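## Task

Pick up the wine glass standing on the counter and hang it inverted on the rack so that its stem sits fully within a free curl and only the wire touches it. The glass counts as broken, and the task fails, if it is tossed or let fall farther than about a thumb's length, if any glass tips over while no hand holds it, or if it is struck as hard as such a fall would be. All the glasses already on the rack must still hang upright in their curls at the end. The robot must not topple or finish leaning.

## Robot and tools

ROBOT. The LinearBot has an omnidirectional base and a column about 1.7 m tall. A carriage rides up and down it (lift_m, 0 to 1 m) and carries two identical six-joint arms with two-finger grippers. Each arm base sits about 0.57 m + lift_m above the floor, and carriage parts hang about 0.15 m lower than that. A hand reaches up to 0.78 m from its shoulder but only about 0.38 m beneath the arm base. A hand is roughly 0.16 m long and 0.1 m wide (0.14 m when open); fingertips are thin, about 0.005 m in the closing direction. Parked arm: joints 1 to 6 at 0, 0.05, 0.05, 1.45, 0, 0. Cameras: carriage_camera (fixed, facing forward, tilted about 20 degrees down), left_wrist_camera and right_wrist_camera (looking past the fingertips).

FRAMES. Base frame: origin on the floor below the base centre, x forward, y left, z up, metres. left_hand and right_hand report the midpoint between the finger pads in this frame, with quat_wxyz; the hand's z axis runs along the fingers, and the fingers open along its y axis. Hand readings are often a bit high, more so at long reach. base_odometry is measured from the scene's starting pose, counts wheel turns only (slip looks like travel), heading in rad, left positive.

move. Optional keys: base, joints, speeds, min_time_s, cameras. base holds exactly one relative command, an offset from where the base last reported itself: translate_m (forward +, -2 to 2 m), strafe_m (left +, -2 to 2 m) or rotate_rad (counter-clockwise +, -6.3 to 6.3 rad). joints is a single object keyed by joint name with absolute targets: lift_m; left_joint1_rad..left_joint6_rad and right_joint1_rad..right_joint6_rad; left_gripper_m and right_gripper_m. Ranges: joint1 -2.617 to 3.054 (yaw about vertical, 0 forward, left +); joint2 0 to 3.141 (shoulder; 0 upper arm back level, 1.57 up, 3.14 forward level); joint3 0 to 3.141 (elbow; 0 folded, 3.14 straight); joint4 -1.57 to 1.57 (wrist pitch, + lifts fingertips); joint5 -1.57 to 1.57 (wrist yaw, + swings fingertips to the RIGHT); joint6 -2.094 to 2.094 (roll about the fingers, + clockwise seen from forearm); gripper 0 to 0.093 m pad gap. speeds caps top speed for that action only: translate_m and strafe_m 0.02 to 0.5 m/s, rotate_rad 0.05 to 1.57 rad/s, lift_m 0.08 to 0.25 m/s. min_time_s (0.1 to 8 s) stretches every arm and gripper motion to at least that long; using it keeps hand paths straighter. An action lasts at most 15 s. Unknown keys make a call invalid; out-of-range values get it refused, and a refusal cancels that reply's later move, wait and finished_scene calls. A move with no action just reports. cameras: list of names, or "all"/omitted for all, [] for none.

wait: seconds 0 to 10, commands nothing, returns state and images. zoom_image: camera plus region [x0, y0, x1, y1] in pixels of the latest 504x504 image, at most 504 wide and high. finished_scene: scene = the number of the scene being ended; irreversible, and the glass must stay hung once the robot lets go.

RESULTS. "move" reads done, or the worst status. base_status / joint_status per motion: done; off_target (stopped short, may still push); contact_stop or time_out (target dropped, holds in place); not_followed (arm targets withheld because arms would come within millimetres of each other; to untangle, resend one arm's readings with joint 1 swung clear, then the other in a later call); limit_stop_at_motor_heat. on_its_own lists uncommanded behaviour. motor_effort is percent of maximum, bracket = peak; a falling lift effort while lowering means a hand or load is resting on something. Joint torques and Motor temperatures are also listed per arm. Gripper width while holding a hard part reads a few millimetres narrower (sometimes slightly wider) than the part; empty and closed it reads 0.000 to 0.003. To release, command well above the reading.

CAUTIONS. Glass is fragile: close gently, a little under the first-touch reading, lower the stem into the curl slowly, and never release above the wire. Don't knock the hanging glasses. Arms have no contact stop; a blocked arm keeps pushing, then snaps to target. Base drives ignore the arms. Never let the two arms collide or squeeze each other. Stretched or loaded arms heat (MOTOR HOT at 75 °C, fault at 100 °C drops the arm and its grip); park arms to cool. Tipping risk rises with a high carriage, outstretched or loaded arms, pushing or pulling, and sudden stops. If pressed against something, back off about 0.2 m. Don't reverse under a table edge. The robot keeps holding the last command while you think.

Each tool is called after "Emit:" by a JSON object that holds its "api" and its "payload", one argument or row to a line.

## Session

Emit:
{"api": "move", "payload": {

}}

Scene clock: 0.00 s.
Joint torques (N m): no reading
Motor temperatures (°C): left_arm=[25 30 26 31 22 23 22] | right_arm=[21 26 30 29 23 24 25]
base_odometry: x=+0.000 y=+0.000 heading=+0.000
base_status: not commanded
joint_positions: lift_m=+0.300 left_joint1_rad=+0.012 left_joint2_rad=+0.062 left_joint3_rad=+0.040 left_joint4_rad=+1.475 left_joint5_rad=+0.003 left_joint6_rad=+0.005 left_gripper_m=+0.09396 right_joint1_rad=+0.011 right_joint2_rad=+0.053 right_joint3_rad=+0.041 right_joint4_rad=+1.468 right_joint5_rad=-0.014 right_joint6_rad=-0.033 right_gripper_m=+0.09396
joint_status: not commanded
motor_effort: lift_m=+36 drive_wheels=-1
left_hand: x=+0.2568 y=+0.2985 z=+1.3088 quat_wxyz=(+0.998, +0.001, +0.059, +0.008) (m; base frame)
right_hand: x=+0.2554 y=-0.2959 z=+1.3091 quat_wxyz=(+0.998, -0.008, +0.057, -0.010) (m; base frame)
pictures: carriage_camera, left_wrist_camera, right_wrist_camera

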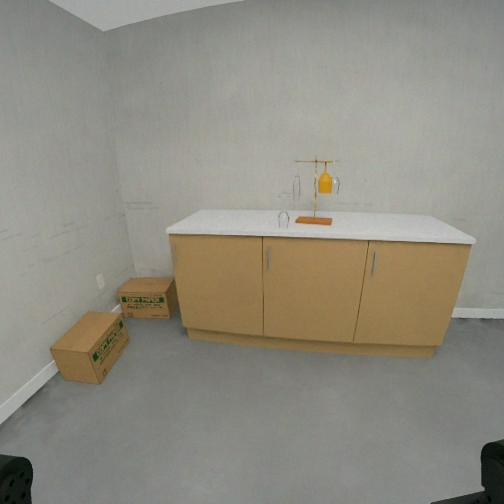

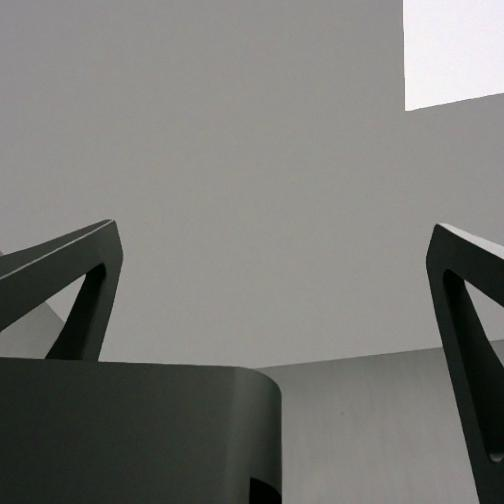

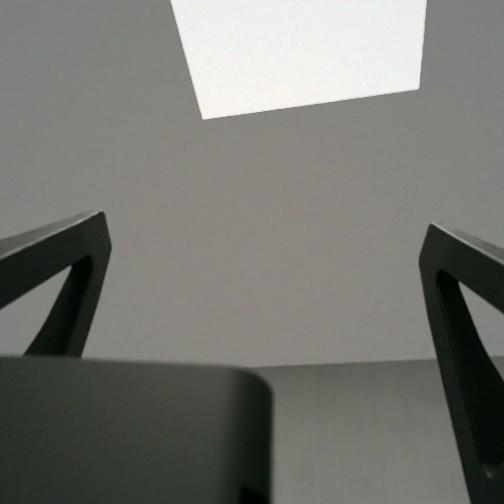

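Emit:
{"api": "zoom_image", "payload": {
  "camera": "carriage_camera",
  "region": [250, 140, 380, 250]
}}

Scaled by 3.877 from the camera's 504x504 image, which has a finer 720x720 frame.

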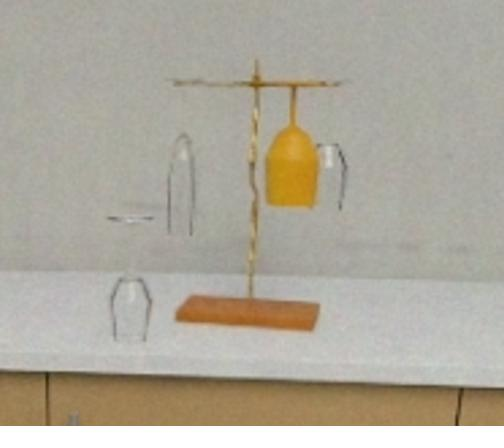

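Emit:
{"api": "move", "payload": {
  "base": {"translate_m": 0.65},
  "joints": {"lift_m": 0.35},
  "cameras": ["carriage_camera"]
}}

Emit:
{"api": "zoom_image", "payload": {
  "camera": "carriage_camera",
  "region": [240, 120, 440, 320]
}}

Scene clock: 25.07 s.
Joint torques (N m): left_arm=[-0.06 4.38 5.39 -0.07 -0.13 0.11] | right_arm=[-0.34 3.19 5.55 -0.24 0.11 0.04]
Motor temperatures (°C): left_arm=[25 30 27 31 22 23 22] | right_arm=[21 26 31 28 23 24 25]
move: done
base_odometry: x=+0.650 y=+0.000 heading=-0.001
base_status: done
joint_positions: lift_m=+0.350 left_joint1_rad=+0.012 left_joint2_rad=+0.062 left_joint3_rad=+0.040 left_joint4_rad=+1.472 left_joint5_rad=+0.003 left_joint6_rad=+0.005 left_gripper_m=+0.09396 right_joint1_rad=+0.011 right_joint2_rad=+0.053 right_joint3_rad=+0.041 right_joint4_rad=+1.467 right_joint5_rad=-0.014 right_joint6_rad=-0.033 right_gripper_m=+0.09396
joint_status: all done
motor_effort: lift_m=+40(46) drive_wheels=-7(15)
left_hand: x=+0.2575 y=+0.2985 z=+1.3586 quat_wxyz=(+0.998, +0.001, +0.060, +0.008) (m; base frame)
right_hand: x=+0.2558 y=-0.2959 z=+1.3590 quat_wxyz=(+0.998, -0.008, +0.058, -0.010) (m; base frame)
pictures: carriage_camera
camera_calibration:
carriage_camera: T_world_to_cam=[[-0.00776117, -0.999448, -0.0323013, 0.0443041], [-0.344612, 0.0329968, -0.938165, 1.30982], [0.938713, 0.00385015, -0.344678, 0.333448], [0, 0, 0, 1]] pos_world=[0.13871, -0.00022389, 1.34519]

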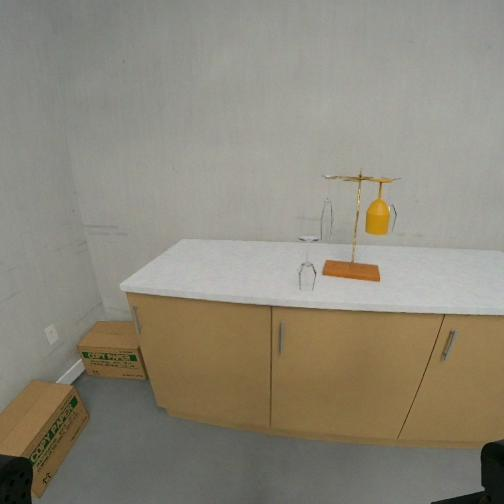

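Scaled by 2.520 from the camera's 504x504 image, which has a finer 720x720 frame.

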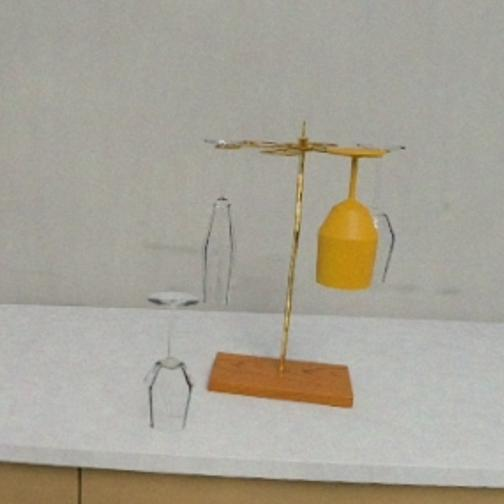

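Emit:
{"api": "move", "payload": {
  "base": {"rotate_rad": -0.21},
  "joints": {"lift_m": 0.6},
  "cameras": []
}}

Emit:
{"api": "move", "payload": {
  "base": {"translate_m": 0.35},
  "cameras": ["carriage_camera"]
}}

Emit:
{"api": "zoom_image", "payload": {
  "camera": "carriage_camera",
  "region": [200, 180, 400, 380]
}}

Scene clock: 56.97 s.
Joint torques (N m): left_arm=[-0.08 4.25 5.31 -0.07 -0.12 0.08] | right_arm=[-0.34 3.25 5.5 -0.25 0.11 0.04]
Motor temperatures (°C): left_arm=[25 30 28 30 22 23 22] | right_arm=[21 27 31 27 23 24 25]
move: done
base_odometry: x=+0.650 y=+0.000 heading=-0.210
base_status: done
joint_positions: lift_m=+0.600 left_joint1_rad=+0.012 left_joint2_rad=+0.062 left_joint3_rad=+0.040 left_joint4_rad=+1.473 left_joint5_rad=+0.003 left_joint6_rad=+0.005 left_gripper_m=+0.09396 right_joint1_rad=+0.011 right_joint2_rad=+0.053 right_joint3_rad=+0.041 right_joint4_rad=+1.467 right_joint5_rad=-0.014 right_joint6_rad=-0.033 right_gripper_m=+0.09396
joint_status: all done
motor_effort: lift_m=+38(46) drive_wheels=+5(8)
left_hand: x=+0.2573 y=+0.2985 z=+1.6087 quat_wxyz=(+0.998, +0.001, +0.060, +0.008) (m; base frame)
right_hand: x=+0.2558 y=-0.2959 z=+1.6090 quat_wxyz=(+0.998, -0.008, +0.058, -0.010) (m; base frame)
pictures: none
No camera images: "cameras" was empty.

Scene clock: 59.63 s.
Joint torques (N m): left_arm=[-0.05 4.38 5.34 -0.04 -0.11 0.08] | right_arm=[-0.35 3.28 5.55 -0.25 0.11 0.04]
Motor temperatures (°C): left_arm=[25 30 28 30 22 23 22] | right_arm=[21 27 31 27 23 24 25]
move: done
base_odometry: x=+0.992 y=-0.074 heading=-0.211
base_status: done
joint_positions: lift_m=+0.600 left_joint1_rad=+0.012 left_joint2_rad=+0.062 left_joint3_rad=+0.040 left_joint4_rad=+1.471 left_joint5_rad=+0.003 left_joint6_rad=+0.005 left_gripper_m=+0.09396 right_joint1_rad=+0.011 right_joint2_rad=+0.053 right_joint3_rad=+0.041 right_joint4_rad=+1.465 right_joint5_rad=-0.014 right_joint6_rad=-0.033 right_gripper_m=+0.09396
joint_status: not commanded
motor_effort: lift_m=+39(40) drive_wheels=-7(19)
left_hand: x=+0.2578 y=+0.2985 z=+1.6086 quat_wxyz=(+0.998, +0.001, +0.061, +0.008) (m; base frame)
right_hand: x=+0.2562 y=-0.2959 z=+1.6089 quat_wxyz=(+0.998, -0.008, +0.059, -0.010) (m; base frame)
pictures: carriage_camera
camera_calibration:
carriage_camera: T_world_to_cam=[[-0.00776117, -0.999448, -0.0323013, 0.0523795], [-0.344612, 0.0329968, -0.938165, 1.54436], [0.938713, 0.00385015, -0.344678, 0.419618], [0, 0, 0, 1]] pos_world=[0.13871, -0.00022389, 1.59519]

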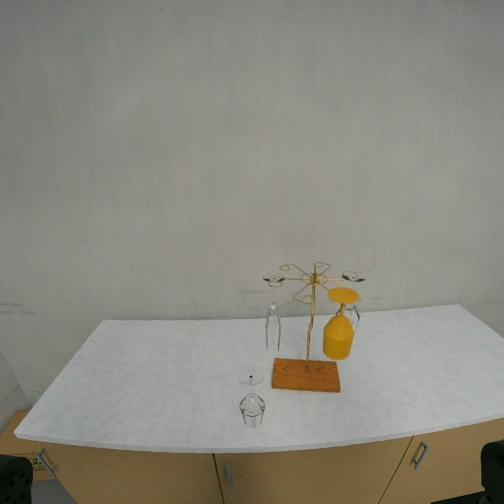

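Scaled by 2.520 from the camera's 504x504 image, which has a finer 720x720 frame.

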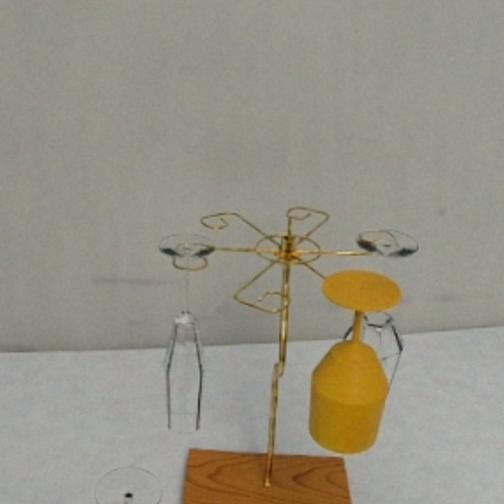

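Emit:
{"api": "zoom_image", "payload": {
  "camera": "carriage_camera",
  "region": [255, 255, 375, 345]
}}

Emit:
{"api": "zoom_image", "payload": {
  "camera": "carriage_camera",
  "region": [282, 276, 322, 308]
}}

Emit:
{"api": "zoom_image", "payload": {
  "camera": "carriage_camera",
  "region": [220, 350, 350, 440]
}}

Scaled by 4.200 from the camera's 504x504 image, which has a finer 720x720 frame.

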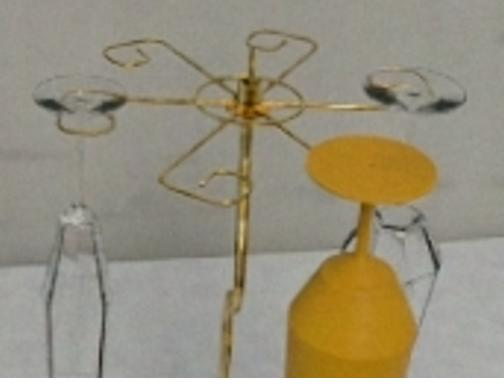

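Scaled by 12.600 from the camera's 504x504 image, which has a finer 720x720 frame.

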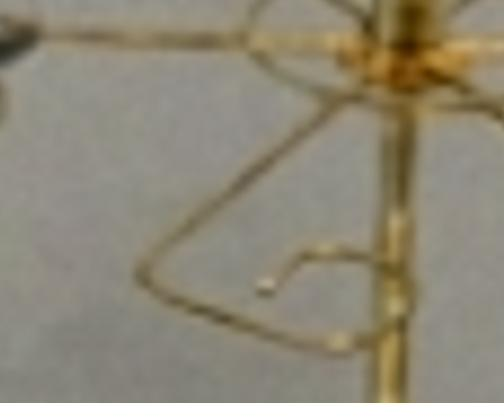

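Scaled by 3.877 from the camera's 504x504 image, which has a finer 720x720 frame.

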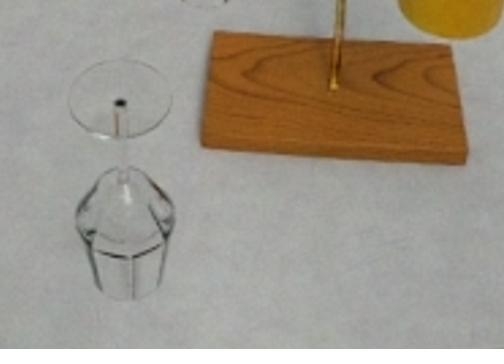

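Emit:
{"api": "move", "payload": {
  "base": {"translate_m": 0.13},
  "joints": {"lift_m": 0.8},
  "speeds": {"translate_m": 0.1},
  "cameras": ["carriage_camera"]
}}

Emit:
{"api": "zoom_image", "payload": {
  "camera": "carriage_camera",
  "region": [230, 300, 430, 440]
}}

Emit:
{"api": "zoom_image", "payload": {
  "camera": "carriage_camera",
  "region": [260, 320, 400, 420]
}}

Scene clock: 128.63 s.
Joint torques (N m): left_arm=[-0.1 4.45 5.42 -0.06 -0.09 0.11] | right_arm=[-0.34 3.21 5.56 -0.26 0.11 0.04]
Motor temperatures (°C): left_arm=[25 30 28 29 22 22 22] | right_arm=[21 27 32 26 22 24 25]
move: done
base_odometry: x=+1.120 y=-0.101 heading=-0.212
base_status: done
joint_positions: lift_m=+0.800 left_joint1_rad=+0.012 left_joint2_rad=+0.062 left_joint3_rad=+0.040 left_joint4_rad=+1.474 left_joint5_rad=+0.003 left_joint6_rad=+0.005 left_gripper_m=+0.09396 right_joint1_rad=+0.011 right_joint2_rad=+0.053 right_joint3_rad=+0.041 right_joint4_rad=+1.467 right_joint5_rad=-0.014 right_joint6_rad=-0.033 right_gripper_m=+0.09396
joint_status: all done
motor_effort: lift_m=+37(46) drive_wheels=-7(14)
left_hand: x=+0.2572 y=+0.2985 z=+1.8087 quat_wxyz=(+0.998, +0.001, +0.060, +0.008) (m; base frame)
right_hand: x=+0.2557 y=-0.2959 z=+1.8090 quat_wxyz=(+0.998, -0.008, +0.058, -0.010) (m; base frame)
pictures: carriage_camera
camera_calibration:
carriage_camera: T_world_to_cam=[[-0.00776117, -0.999448, -0.0323013, 0.0588397], [-0.344612, 0.0329968, -0.938165, 1.73199], [0.938713, 0.00385015, -0.344678, 0.488553], [0, 0, 0, 1]] pos_world=[0.13871, -0.00022389, 1.79519]

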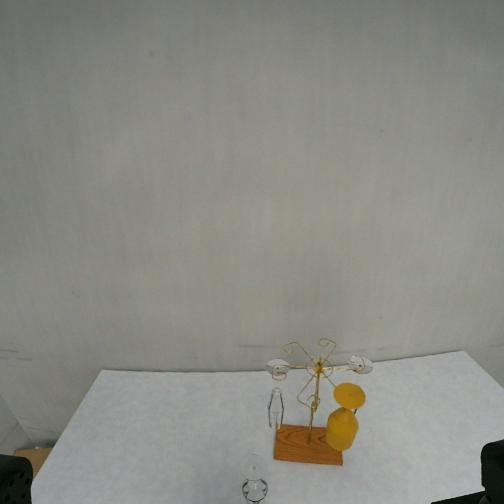

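Scaled by 2.520 from the camera's 504x504 image, which has a finer 720x720 frame.

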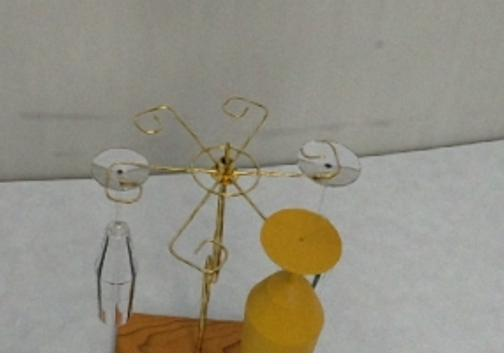

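Scaled by 3.600 from the camera's 504x504 image, which has a finer 720x720 frame.

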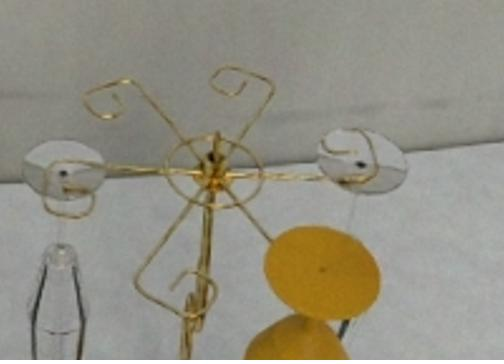

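Emit:
{"api": "zoom_image", "payload": {
  "camera": "carriage_camera",
  "region": [224, 404, 364, 504]
}}

Emit:
{"api": "zoom_image", "payload": {
  "camera": "carriage_camera",
  "region": [260, 330, 330, 380]
}}

Emit:
{"api": "zoom_image", "payload": {
  "camera": "carriage_camera",
  "region": [290, 360, 374, 420]
}}

Scaled by 3.600 from the camera's 504x504 image, which has a finer 720x720 frame.

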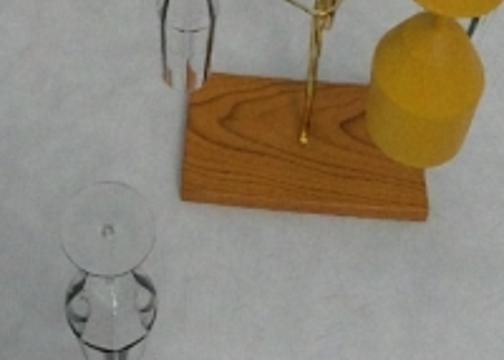

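Scaled by 7.200 from the camera's 504x504 image, which has a finer 720x720 frame.

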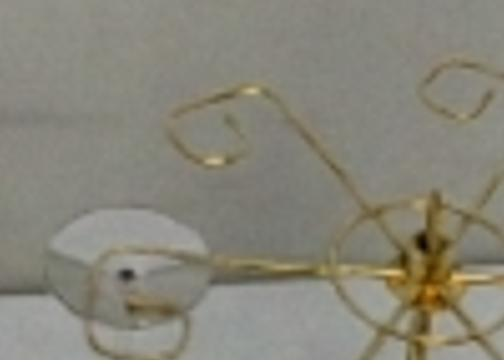

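Scaled by 6.000 from the camera's 504x504 image, which has a finer 720x720 frame.

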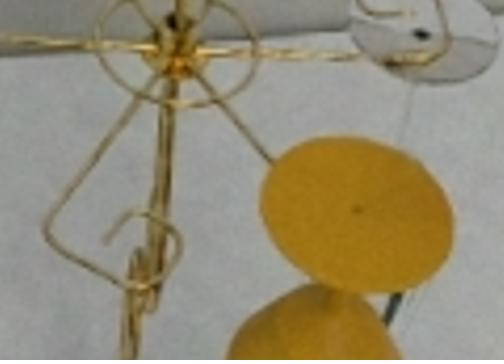

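Emit:
{"api": "move", "payload": {
  "base": {"strafe_m": -0.2},
  "joints": {"lift_m": 0.7, "left_joint1_rad": -0.3, "left_joint2_rad": 1.1, "left_joint3_rad": 1.3, "left_joint4_rad": -1.1},
  "min_time_s": 3,
  "speeds": {"strafe_m": 0.15}
}}

Scene clock: 245.63 s.
Joint torques (N m): left_arm=[-0.61 -2.45 8.7 1.48 -0.08 0.07] | right_arm=[-0.31 3.25 5.52 -0.25 0.1 0.04]
Motor temperatures (°C): left_arm=[25 30 29 28 21 22 21] | right_arm=[21 26 32 25 22 24 25]
move: done
base_odometry: x=+1.078 y=-0.297 heading=-0.211
base_status: done
joint_positions: lift_m=+0.700 left_joint1_rad=-0.295 left_joint2_rad=+1.094 left_joint3_rad=+1.270 left_joint4_rad=-1.091 left_joint5_rad=+0.003 left_joint6_rad=+0.005 left_gripper_m=+0.09396 right_joint1_rad=+0.010 right_joint2_rad=+0.053 right_joint3_rad=+0.041 right_joint4_rad=+1.467 right_joint5_rad=-0.013 right_joint6_rad=-0.033 right_gripper_m=+0.09396
joint_status: all done
motor_effort: lift_m=+35(37) drive_wheels=-3(12)
left_hand: x=+0.4934 y=+0.2166 z=+1.5317 quat_wxyz=(+0.318, +0.142, +0.936, -0.048) (m; base frame)
right_hand: x=+0.2557 y=-0.2960 z=+1.7092 quat_wxyz=(+0.998, -0.008, +0.058, -0.011) (m; base frame)
pictures: carriage_camera, left_wrist_camera, right_wrist_camera
camera_calibration:
carriage_camera: T_world_to_cam=[[-0.00776117, -0.999448, -0.0323013, 0.0556193], [-0.344612, 0.0329968, -0.938165, 1.63846], [0.938713, 0.00385015, -0.344678, 0.454189], [0, 0, 0, 1]] pos_world=[0.13871, -0.00022389, 1.69549]
left_wrist_camera: T_world_to_cam=[[-0.279799, -0.958755, -0.0500165, 0.431354], [-0.959481, 0.281058, -0.0200632, 0.442707], [0.0332932, 0.0423762, -0.998547, 1.62542], [0, 0, 0, 1]] pos_world=[0.491346, 0.220258, 1.65351]
right_wrist_camera: T_world_to_cam=[[-0.0333172, -0.99685, 0.0719718, -0.405815], [0.708713, -0.0743396, -0.701569, 0.998014], [0.704709, 0.0276331, 0.708958, -1.26067], [0, 0, 0, 1]] pos_world=[0.167578, -0.295508, 1.62314]

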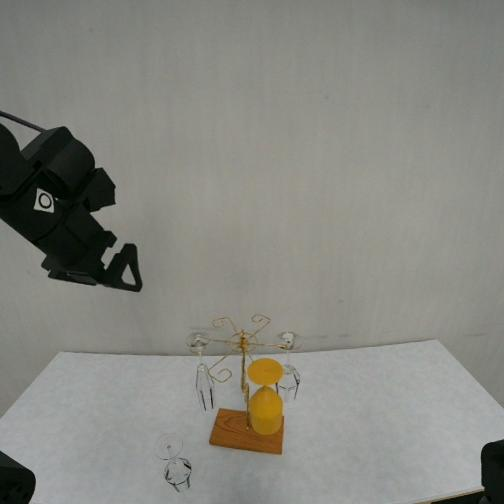

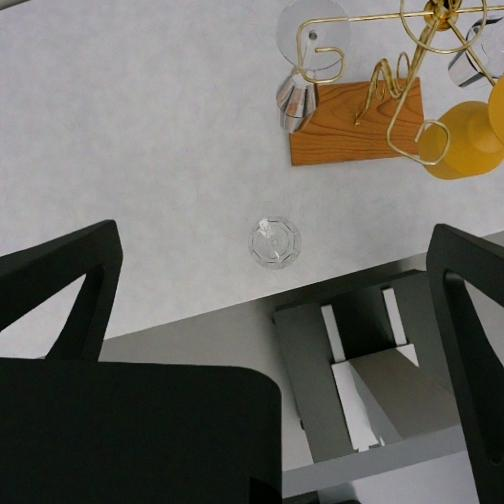

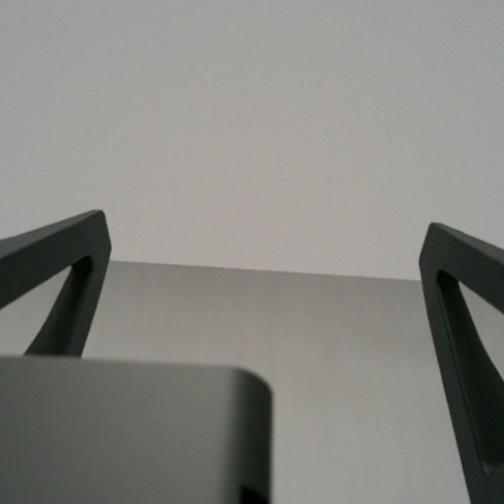

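Excellent top-down view.

Emit:
{"api": "zoom_image", "payload": {
  "camera": "left_wrist_camera",
  "region": [260, 0, 504, 190]
}}

Emit:
{"api": "zoom_image", "payload": {
  "camera": "left_wrist_camera",
  "region": [270, 0, 370, 100]
}}

Emit:
{"api": "zoom_image", "payload": {
  "camera": "left_wrist_camera",
  "region": [370, 80, 504, 190]
}}

Emit:
{"api": "zoom_image", "payload": {
  "camera": "left_wrist_camera",
  "region": [230, 200, 320, 280]
}}

Scaled by 2.066 from the camera's 504x504 image, which has a finer 720x720 frame.

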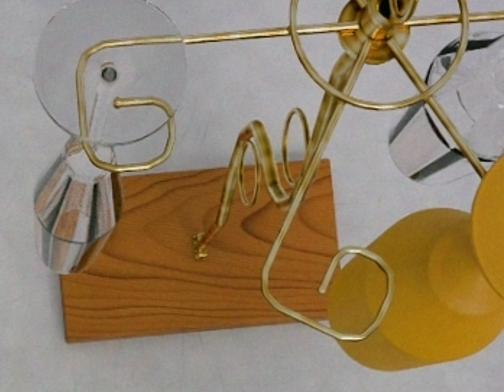

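Scaled by 5.040 from the camera's 504x504 image, which has a finer 720x720 frame.

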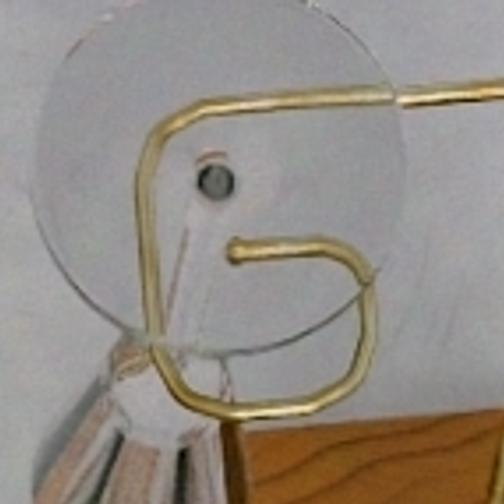

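Scaled by 3.761 from the camera's 504x504 image, which has a finer 720x720 frame.

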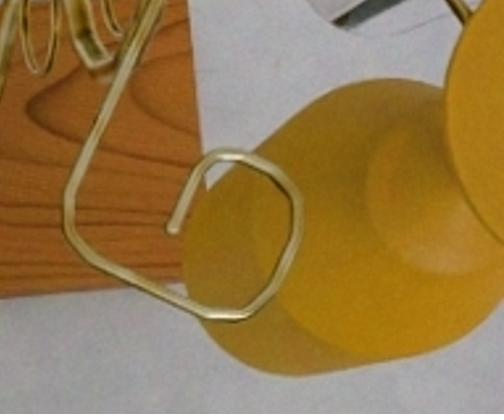

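Scaled by 5.600 from the camera's 504x504 image, which has a finer 720x720 frame.

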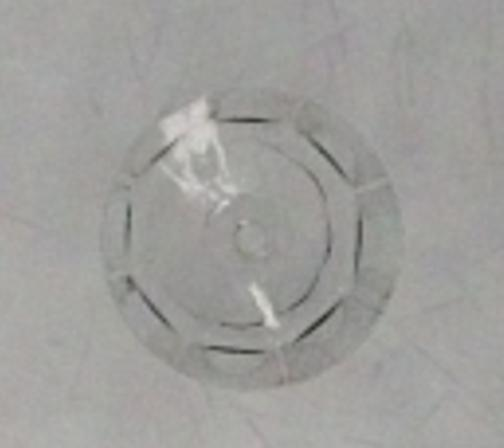

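Emit:
{"api": "move", "payload": {
  "base": {"translate_m": -0.15},
  "joints": {"lift_m": 0.5, "left_joint1_rad": -0.21, "left_joint2_rad": 1.04, "left_joint3_rad": 0.13, "left_joint4_rad": 0.91, "left_joint5_rad": 0, "left_joint6_rad": 0},
  "min_time_s": 3,
  "cameras": ["carriage_camera", "left_wrist_camera"]
}}

Scene clock: 294.40 s.
Joint torques (N m): left_arm=[0.4 -3.47 4.79 2.25 -0.14 0.02] | right_arm=[-0.31 3.23 5.5 -0.26 0.1 0.04]
Motor temperatures (°C): left_arm=[25 29 34 31 21 22 21] | right_arm=[21 26 32 24 22 24 25]
move: done
base_odometry: x=+0.931 y=-0.266 heading=-0.211
base_status: done
joint_positions: lift_m=+0.500 left_joint1_rad=-0.216 left_joint2_rad=+1.051 left_joint3_rad=+0.143 left_joint4_rad=+0.898 left_joint5_rad=+0.003 left_joint6_rad=+0.005 left_gripper_m=+0.09396 right_joint1_rad=+0.010 right_joint2_rad=+0.053 right_joint3_rad=+0.041 right_joint4_rad=+1.468 right_joint5_rad=-0.013 right_joint6_rad=-0.033 right_gripper_m=+0.09396
joint_status: all done
motor_effort: lift_m=+35(37) drive_wheels=-2(10)
left_hand: x=+0.5520 y=+0.2265 z=+1.2626 quat_wxyz=(+0.700, +0.079, +0.706, -0.075) (m; base frame)
right_hand: x=+0.2554 y=-0.2960 z=+1.5093 quat_wxyz=(+0.998, -0.008, +0.057, -0.011) (m; base frame)
pictures: carriage_camera, left_wrist_camera
camera_calibration:
carriage_camera: T_world_to_cam=[[-0.00776117, -0.999448, -0.0323013, 0.049159], [-0.344612, 0.0329968, -0.938165, 1.45082], [0.938713, 0.00385015, -0.344678, 0.385253], [0, 0, 0, 1]] pos_world=[0.13871, -0.00022389, 1.49549]
left_wrist_camera: T_world_to_cam=[[-0.168782, -0.985395, -0.0225732, 0.353889], [-0.58878, 0.119162, -0.799462, 1.30688], [0.790475, -0.121644, -0.600293, 0.470666], [0, 0, 0, 1]] pos_world=[0.457142, 0.250245, 1.33532]

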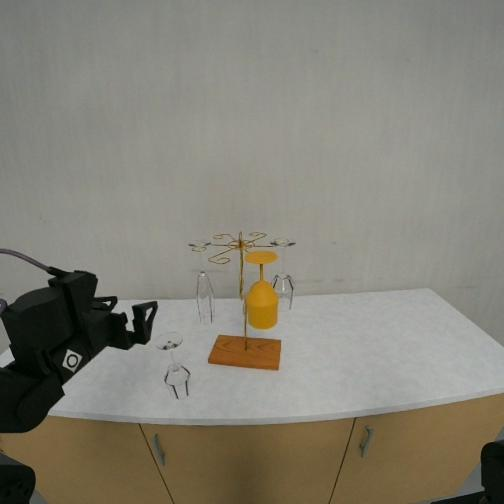

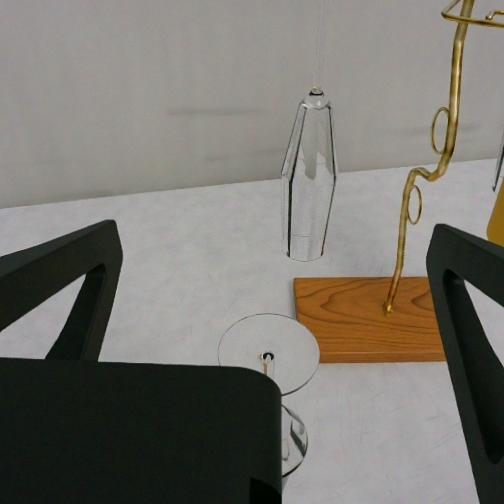

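Emit:
{"api": "zoom_image", "payload": {
  "camera": "carriage_camera",
  "region": [140, 310, 220, 410]
}}

Emit:
{"api": "zoom_image", "payload": {
  "camera": "carriage_camera",
  "region": [180, 225, 300, 345]
}}

Scaled by 5.040 from the camera's 504x504 image, which has a finer 720x720 frame.

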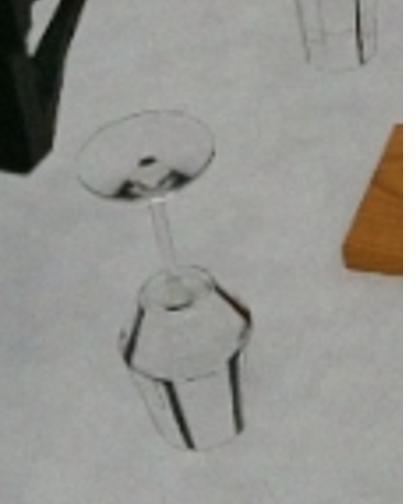

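Scaled by 4.200 from the camera's 504x504 image, which has a finer 720x720 frame.

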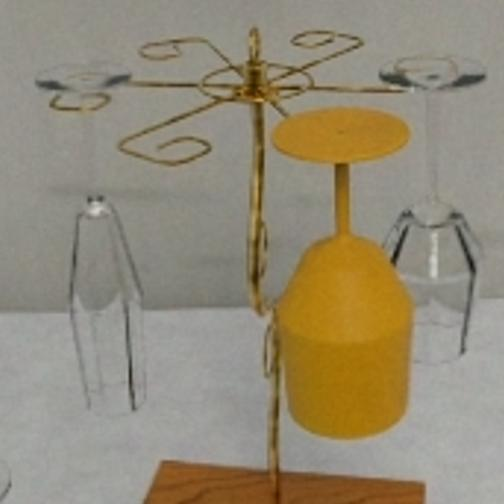

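Emit:
{"api": "move", "payload": {
  "joints": {"lift_m": 0.26, "left_joint1_rad": -0.203},
  "cameras": ["carriage_camera", "left_wrist_camera"]
}}

Emit:
{"api": "zoom_image", "payload": {
  "camera": "carriage_camera",
  "region": [60, 160, 260, 360]
}}

Scene clock: 317.30 s.
Joint torques (N m): left_arm=[0.38 -3.03 5.38 2.18 -0.14 0.05] | right_arm=[-0.31 3.25 5.5 -0.27 0.1 0.04]
Motor temperatures (°C): left_arm=[25 29 32 35 21 22 21] | right_arm=[21 26 32 24 22 24 25]
move: done
base_odometry: x=+0.931 y=-0.266 heading=-0.211
base_status: not commanded
joint_positions: lift_m=+0.260 left_joint1_rad=-0.208 left_joint2_rad=+1.046 left_joint3_rad=+0.137 left_joint4_rad=+0.903 left_joint5_rad=+0.003 left_joint6_rad=+0.005 left_gripper_m=+0.09396 right_joint1_rad=+0.010 right_joint2_rad=+0.053 right_joint3_rad=+0.041 right_joint4_rad=+1.468 right_joint5_rad=-0.013 right_joint6_rad=-0.033 right_gripper_m=+0.09396
joint_status: all done
motor_effort: lift_m=+34(36) drive_wheels=-2(2)
left_hand: x=+0.5513 y=+0.2292 z=+1.0223 quat_wxyz=(+0.701, +0.076, +0.705, -0.073) (m; base frame)
right_hand: x=+0.2554 y=-0.2960 z=+1.2693 quat_wxyz=(+0.998, -0.008, +0.057, -0.011) (m; base frame)
pictures: carriage_camera, left_wrist_camera
camera_calibration:
carriage_camera: T_world_to_cam=[[-0.00776117, -0.999448, -0.0323013, 0.0414067], [-0.344612, 0.0329968, -0.938165, 1.22566], [0.938713, 0.00385015, -0.344678, 0.302531], [0, 0, 0, 1]] pos_world=[0.13871, -0.00022389, 1.25549]
left_wrist_camera: T_world_to_cam=[[-0.161225, -0.986662, -0.0224689, 0.347031], [-0.587878, 0.114299, -0.800834, 1.11601], [0.792721, -0.115906, -0.598465, 0.322808], [0, 0, 0, 1]] pos_world=[0.456132, 0.252258, 1.09473]

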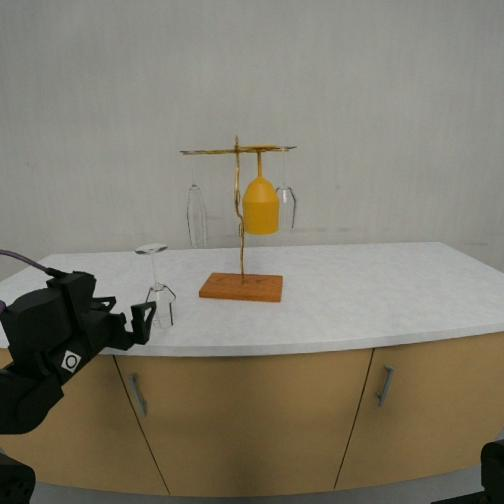

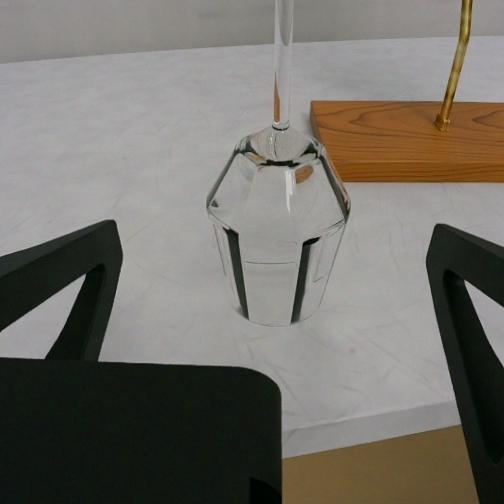

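Scaled by 2.520 from the camera's 504x504 image, which has a finer 720x720 frame.

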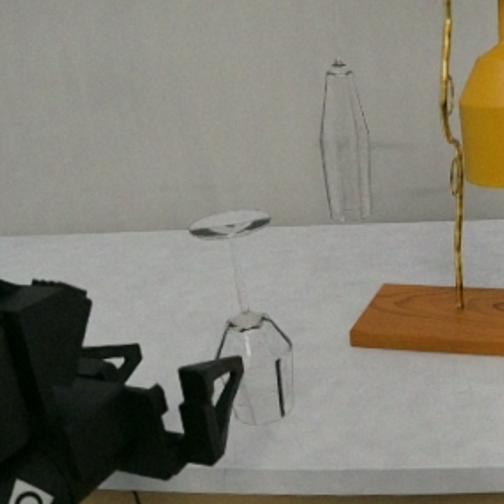

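Emit:
{"api": "move", "payload": {
  "joints": {"left_joint2_rad": 1.513, "left_joint3_rad": 0.401, "left_joint4_rad": 1.112},
  "min_time_s": 2.5,
  "cameras": ["carriage_camera", "left_wrist_camera"]
}}

Emit:
{"api": "zoom_image", "payload": {
  "camera": "carriage_camera",
  "region": [80, 200, 240, 360]
}}

Scene clock: 363.77 s.
Joint torques (N m): left_arm=[0.39 -5.33 7.42 2.24 -0.12 0.05] | right_arm=[-0.31 3.25 5.49 -0.26 0.1 0.04]
Motor temperatures (°C): left_arm=[25 29 32 37 21 22 21] | right_arm=[21 26 32 24 22 24 25]
move: done
base_odometry: x=+0.931 y=-0.266 heading=-0.211
base_status: not commanded
joint_positions: lift_m=+0.260 left_joint1_rad=-0.208 left_joint2_rad=+1.505 left_joint3_rad=+0.375 left_joint4_rad=+1.101 left_joint5_rad=+0.003 left_joint6_rad=+0.005 left_gripper_m=+0.09396 right_joint1_rad=+0.010 right_joint2_rad=+0.053 right_joint3_rad=+0.041 right_joint4_rad=+1.468 right_joint5_rad=-0.013 right_joint6_rad=-0.033 right_gripper_m=+0.09396
joint_status: all done
motor_effort: lift_m=+35(37) drive_wheels=-2(2)
left_hand: x=+0.6253 y=+0.2136 z=+1.0120 quat_wxyz=(+0.693, +0.077, +0.713, -0.072) (m; base frame)
right_hand: x=+0.2554 y=-0.2960 z=+1.2693 quat_wxyz=(+0.998, -0.008, +0.057, -0.011) (m; base frame)
pictures: carriage_camera, left_wrist_camera
camera_calibration:
carriage_camera: T_world_to_cam=[[-0.00776117, -0.999448, -0.0323013, 0.0414067], [-0.344612, 0.0329968, -0.938165, 1.22566], [0.938713, 0.00385015, -0.344678, 0.302531], [0, 0, 0, 1]] pos_world=[0.13871, -0.00022389, 1.25549]
left_wrist_camera: T_world_to_cam=[[-0.161708, -0.986558, -0.0235522, 0.344682], [-0.605333, 0.118013, -0.787175, 1.14941], [0.779373, -0.113035, -0.61628, 0.281997], [0, 0, 0, 1]] pos_world=[0.531733, 0.236279, 1.08669]

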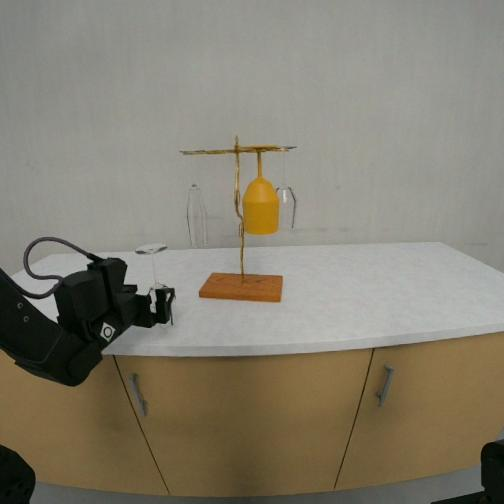

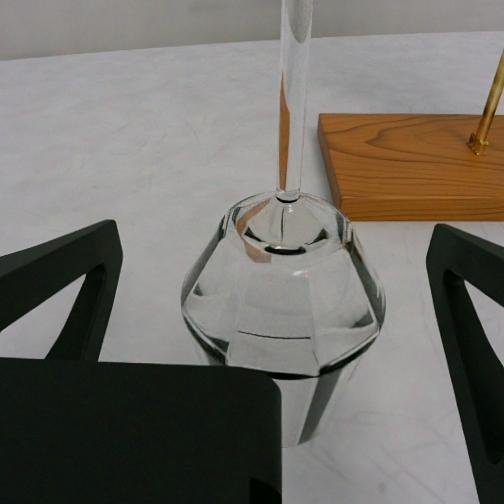

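Scaled by 3.150 from the camera's 504x504 image, which has a finer 720x720 frame.

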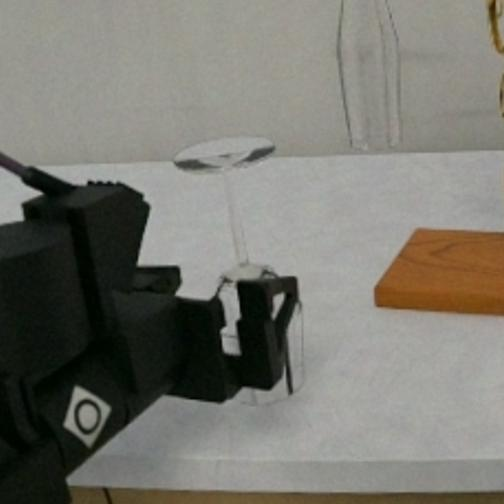

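Emit:
{"api": "move", "payload": {
  "joints": {"left_joint1_rad": -0.212, "left_joint2_rad": 1.643, "left_joint3_rad": 0.562, "left_joint4_rad": 1.11},
  "min_time_s": 2,
  "cameras": ["carriage_camera", "left_wrist_camera"]
}}

Emit:
{"api": "zoom_image", "payload": {
  "camera": "carriage_camera",
  "region": [80, 200, 240, 360]
}}

Scene clock: 380.43 s.
Joint torques (N m): left_arm=[-0.35 -6.74 7.53 2.21 -0.11 0.06] | right_arm=[-0.31 3.25 5.5 -0.26 0.1 0.04]
Motor temperatures (°C): left_arm=[25 30 32 39 21 22 21] | right_arm=[21 26 32 24 22 24 25]
move: done
base_odometry: x=+0.931 y=-0.266 heading=-0.211
base_status: not commanded
joint_positions: lift_m=+0.260 left_joint1_rad=-0.208 left_joint2_rad=+1.634 left_joint3_rad=+0.536 left_joint4_rad=+1.102 left_joint5_rad=+0.003 left_joint6_rad=+0.005 left_gripper_m=+0.09396 right_joint1_rad=+0.010 right_joint2_rad=+0.053 right_joint3_rad=+0.041 right_joint4_rad=+1.468 right_joint5_rad=-0.013 right_joint6_rad=-0.033 right_gripper_m=+0.09396
joint_status: all done
motor_effort: lift_m=+33(36) drive_wheels=-2(2)
left_hand: x=+0.6648 y=+0.2053 z=+1.0253 quat_wxyz=(+0.705, +0.076, +0.702, -0.073) (m; base frame)
right_hand: x=+0.2554 y=-0.2960 z=+1.2693 quat_wxyz=(+0.998, -0.008, +0.057, -0.011) (m; base frame)
pictures: carriage_camera, left_wrist_camera
camera_calibration:
carriage_camera: T_world_to_cam=[[-0.00776117, -0.999448, -0.0323013, 0.0414067], [-0.344612, 0.0329968, -0.938165, 1.22566], [0.938713, 0.00385015, -0.344678, 0.302531], [0, 0, 0, 1]] pos_world=[0.13871, -0.00022389, 1.25549]
left_wrist_camera: T_world_to_cam=[[-0.161031, -0.986705, -0.0219809, 0.341127], [-0.579811, 0.112602, -0.806932, 1.18919], [0.798679, -0.117196, -0.590235, 0.219817], [0, 0, 0, 1]] pos_world=[0.568877, 0.228449, 1.09684]

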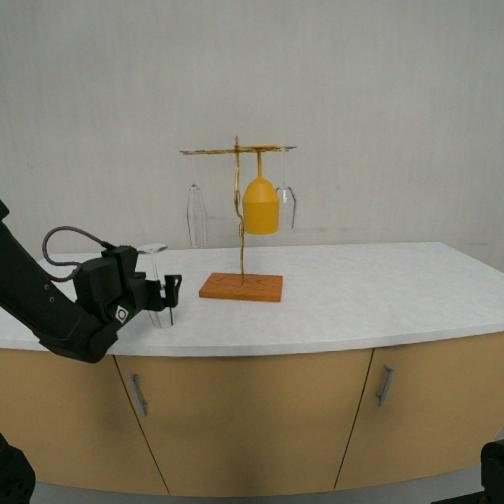

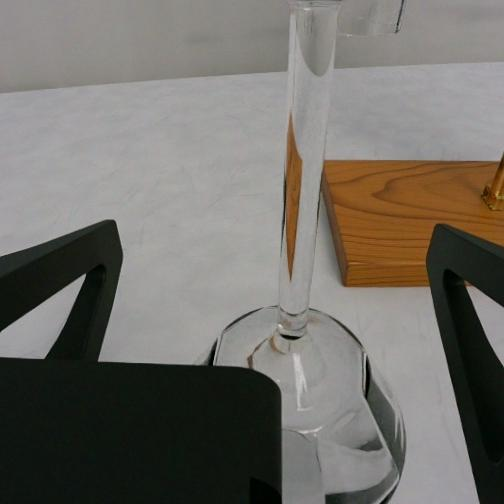

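Scaled by 3.150 from the camera's 504x504 image, which has a finer 720x720 frame.

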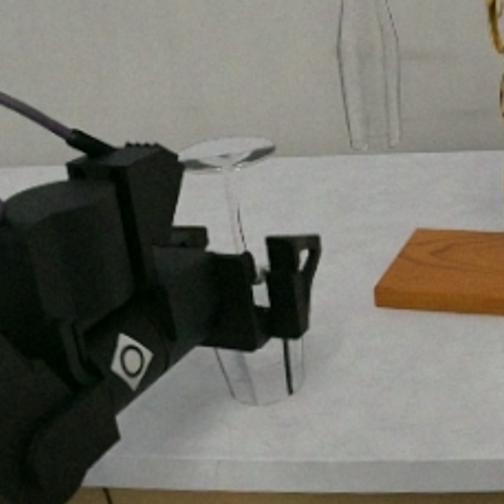

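Emit:
{"api": "move", "payload": {
  "joints": {"left_joint1_rad": -0.222, "left_joint2_rad": 1.53, "left_joint3_rad": 0.443, "left_joint4_rad": 1.105},
  "min_time_s": 1.5,
  "cameras": []
}}

Emit:
{"api": "move", "payload": {
  "joints": {"lift_m": 0.28},
  "cameras": ["carriage_camera", "left_wrist_camera"]
}}

Emit:
{"api": "zoom_image", "payload": {
  "camera": "carriage_camera",
  "region": [80, 200, 240, 360]
}}

Scene clock: 403.27 s.
Joint torques (N m): left_arm=[-0.49 -8.84 4.22 2.16 -0.12 0.05] | right_arm=[-0.31 3.25 5.5 -0.26 0.1 0.04]
Motor temperatures (°C): left_arm=[25 31 33 40 21 22 21] | right_arm=[21 26 33 23 22 24 25]
move: done
base_odometry: x=+0.931 y=-0.266 heading=-0.211
base_status: not commanded
joint_positions: lift_m=+0.260 left_joint1_rad=-0.217 left_joint2_rad=+1.552 left_joint3_rad=+0.455 left_joint4_rad=+1.102 left_joint5_rad=+0.003 left_joint6_rad=+0.005 left_gripper_m=+0.09396 right_joint1_rad=+0.010 right_joint2_rad=+0.053 right_joint3_rad=+0.041 right_joint4_rad=+1.468 right_joint5_rad=-0.013 right_joint6_rad=-0.033 right_gripper_m=+0.09396
joint_status: all done
motor_effort: lift_m=+34(36) drive_wheels=-2(2)
left_hand: x=+0.6431 y=+0.2060 z=+1.0266 quat_wxyz=(+0.705, +0.079, +0.701, -0.076) (m; base frame)
right_hand: x=+0.2554 y=-0.2960 z=+1.2693 quat_wxyz=(+0.998, -0.008, +0.057, -0.011) (m; base frame)
pictures: none
No camera images: "cameras" was empty.

Scene clock: 403.83 s.
Joint torques (N m): left_arm=[-0.53 -7.91 4.68 2.1 -0.12 0.08] | right_arm=[-0.31 3.25 5.5 -0.25 0.1 0.04]
Motor temperatures (°C): left_arm=[25 31 33 40 21 22 21] | right_arm=[21 26 33 23 22 24 25]
move: done
base_odometry: x=+0.931 y=-0.266 heading=-0.211
base_status: not commanded
joint_positions: lift_m=+0.280 left_joint1_rad=-0.217 left_joint2_rad=+1.542 left_joint3_rad=+0.450 left_joint4_rad=+1.107 left_joint5_rad=+0.003 left_joint6_rad=+0.005 left_gripper_m=+0.09396 right_joint1_rad=+0.010 right_joint2_rad=+0.053 right_joint3_rad=+0.041 right_joint4_rad=+1.468 right_joint5_rad=-0.013 right_joint6_rad=-0.033 right_gripper_m=+0.09396
joint_status: all done
motor_effort: lift_m=+37(45) drive_wheels=-2(2)
left_hand: x=+0.6413 y=+0.2064 z=+1.0492 quat_wxyz=(+0.708, +0.079, +0.698, -0.076) (m; base frame)
right_hand: x=+0.2554 y=-0.2960 z=+1.2890 quat_wxyz=(+0.998, -0.008, +0.057, -0.011) (m; base frame)
pictures: carriage_camera, left_wrist_camera
camera_calibration:
carriage_camera: T_world_to_cam=[[-0.00776117, -0.999448, -0.0323013, 0.042043], [-0.344612, 0.0329968, -0.938165, 1.24415], [0.938713, 0.00385015, -0.344678, 0.309321], [0, 0, 0, 1]] pos_world=[0.13871, -0.00022389, 1.27519]
left_wrist_camera: T_world_to_cam=[[-0.169446, -0.985304, -0.0215197, 0.343646], [-0.570344, 0.115845, -0.813196, 1.19445], [0.803738, -0.12552, -0.581592, 0.242159], [0, 0, 0, 1]] pos_world=[0.544846, 0.23062, 1.11956]

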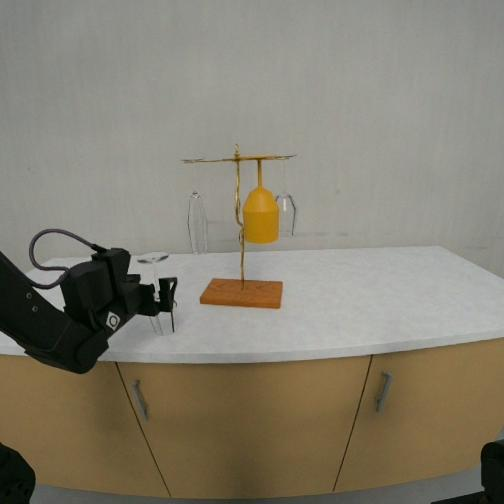

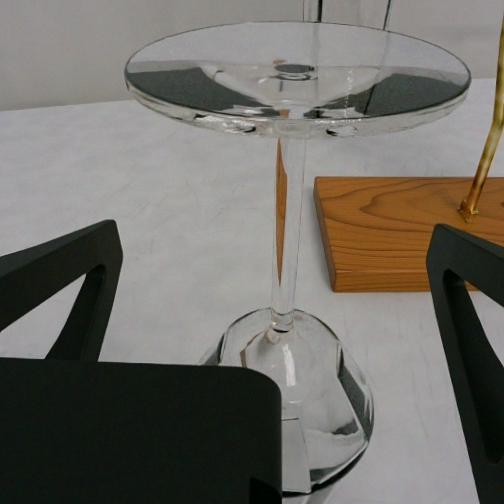

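Scaled by 3.150 from the camera's 504x504 image, which has a finer 720x720 frame.

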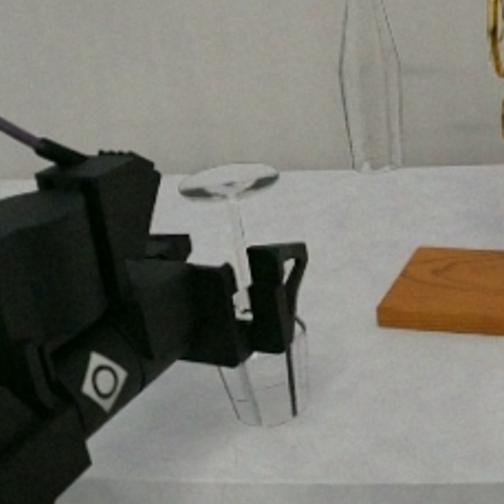

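Emit:
{"api": "move", "payload": {
  "joints": {"left_gripper_m": 0.02},
  "min_time_s": 2,
  "cameras": ["left_wrist_camera"]
}}

Scene clock: 410.23 s.
Joint torques (N m): left_arm=[-0.49 -7.9 4.68 2.1 -0.14 0.05] | right_arm=[-0.31 3.25 5.5 -0.26 0.1 0.04]
Motor temperatures (°C): left_arm=[25 31 32 39 21 22 21] | right_arm=[21 26 33 23 22 24 25]
move: done
base_odometry: x=+0.931 y=-0.266 heading=-0.211
base_status: not commanded
joint_positions: lift_m=+0.280 left_joint1_rad=-0.217 left_joint2_rad=+1.542 left_joint3_rad=+0.450 left_joint4_rad=+1.107 left_joint5_rad=+0.003 left_joint6_rad=+0.005 left_gripper_m=+0.02006 right_joint1_rad=+0.010 right_joint2_rad=+0.053 right_joint3_rad=+0.041 right_joint4_rad=+1.468 right_joint5_rad=-0.013 right_joint6_rad=-0.033 right_gripper_m=+0.09396
joint_status: all done
motor_effort: lift_m=+37(40) drive_wheels=-2(2)
left_hand: x=+0.6413 y=+0.2064 z=+1.0492 quat_wxyz=(+0.708, +0.079, +0.698, -0.076) (m; base frame)
right_hand: x=+0.2554 y=-0.2960 z=+1.2890 quat_wxyz=(+0.998, -0.008, +0.057, -0.011) (m; base frame)
pictures: left_wrist_camera
camera_calibration:
left_wrist_camera: T_world_to_cam=[[-0.169446, -0.985304, -0.0215197, 0.343646], [-0.570344, 0.115845, -0.813196, 1.19445], [0.803738, -0.12552, -0.581592, 0.242159], [0, 0, 0, 1]] pos_world=[0.544846, 0.23062, 1.11956]

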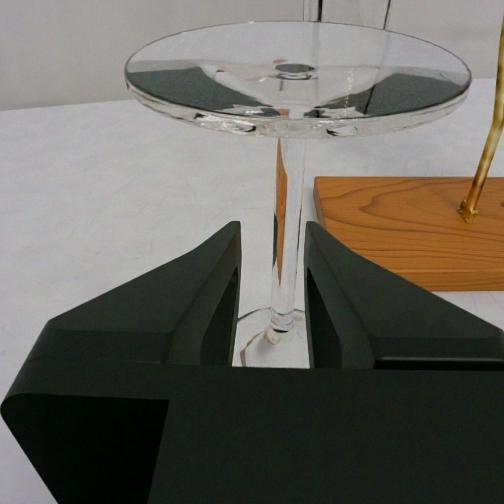

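Emit:
{"api": "move", "payload": {
  "joints": {"left_joint1_rad": -0.238},
  "min_time_s": 1,
  "cameras": ["left_wrist_camera"]
}}

Scene clock: 416.53 s.
Joint torques (N m): left_arm=[-0.51 -7.95 4.66 2.1 -0.11 0.04] | right_arm=[-0.31 3.25 5.5 -0.27 0.1 0.04]
Motor temperatures (°C): left_arm=[25 32 32 39 21 22 21] | right_arm=[21 26 33 23 22 24 25]
move: done
base_odometry: x=+0.931 y=-0.266 heading=-0.211
base_status: not commanded
joint_positions: lift_m=+0.280 left_joint1_rad=-0.233 left_joint2_rad=+1.542 left_joint3_rad=+0.450 left_joint4_rad=+1.107 left_joint5_rad=+0.003 left_joint6_rad=+0.005 left_gripper_m=+0.02006 right_joint1_rad=+0.010 right_joint2_rad=+0.053 right_joint3_rad=+0.041 right_joint4_rad=+1.468 right_joint5_rad=-0.013 right_joint6_rad=-0.033 right_gripper_m=+0.09396
joint_status: all done
motor_effort: lift_m=+39(40) drive_wheels=-2(2)
left_hand: x=+0.6397 y=+0.1998 z=+1.0492 quat_wxyz=(+0.707, +0.084, +0.697, -0.082) (m; base frame)
right_hand: x=+0.2554 y=-0.2960 z=+1.2890 quat_wxyz=(+0.998, -0.008, +0.057, -0.011) (m; base frame)
pictures: left_wrist_camera
camera_calibration:
left_wrist_camera: T_world_to_cam=[[-0.185216, -0.982463, -0.0215041, 0.346306], [-0.568439, 0.124962, -0.81318, 1.19128], [0.801606, -0.13839, -0.581615, 0.246533], [0, 0, 0, 1]] pos_world=[0.543688, 0.225485, 1.11956]

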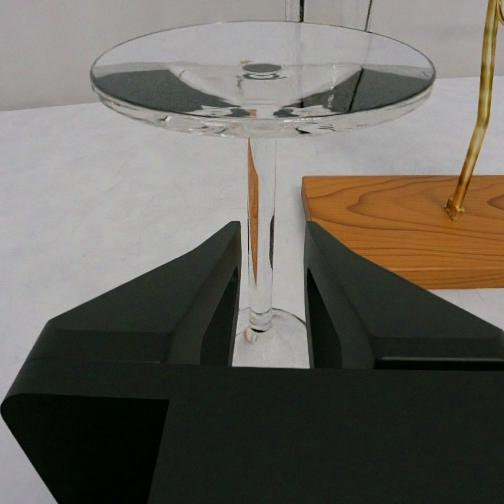

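Emit:
{"api": "move", "payload": {
  "joints": {"left_joint1_rad": -0.22},
  "min_time_s": 1,
  "cameras": ["left_wrist_camera"]
}}

Scene clock: 421.60 s.
Joint torques (N m): left_arm=[0.5 -7.88 4.7 2.11 -0.13 0.03] | right_arm=[-0.31 3.25 5.5 -0.26 0.1 0.04]
Motor temperatures (°C): left_arm=[25 32 32 38 21 22 21] | right_arm=[21 26 33 23 22 24 25]
move: done
base_odometry: x=+0.931 y=-0.266 heading=-0.211
base_status: not commanded
joint_positions: lift_m=+0.280 left_joint1_rad=-0.226 left_joint2_rad=+1.542 left_joint3_rad=+0.450 left_joint4_rad=+1.107 left_joint5_rad=+0.003 left_joint6_rad=+0.005 left_gripper_m=+0.02006 right_joint1_rad=+0.010 right_joint2_rad=+0.053 right_joint3_rad=+0.041 right_joint4_rad=+1.468 right_joint5_rad=-0.013 right_joint6_rad=-0.033 right_gripper_m=+0.09396
joint_status: all done
motor_effort: lift_m=+38(39) drive_wheels=-2(2)
left_hand: x=+0.6404 y=+0.2024 z=+1.0492 quat_wxyz=(+0.708, +0.082, +0.697, -0.080) (m; base frame)
right_hand: x=+0.2554 y=-0.2960 z=+1.2890 quat_wxyz=(+0.998, -0.008, +0.057, -0.011) (m; base frame)
pictures: left_wrist_camera
camera_calibration:
left_wrist_camera: T_world_to_cam=[[-0.178776, -0.983656, -0.0214568, 0.345186], [-0.569252, 0.121198, -0.813181, 1.19259], [0.802491, -0.133163, -0.581615, 0.244767], [0, 0, 0, 1]] pos_world=[0.544171, 0.227599, 1.11956]

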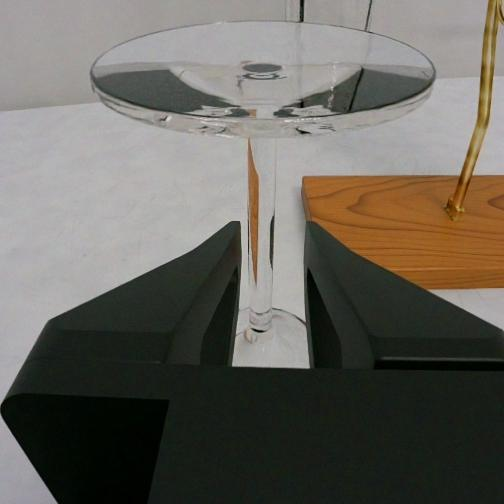

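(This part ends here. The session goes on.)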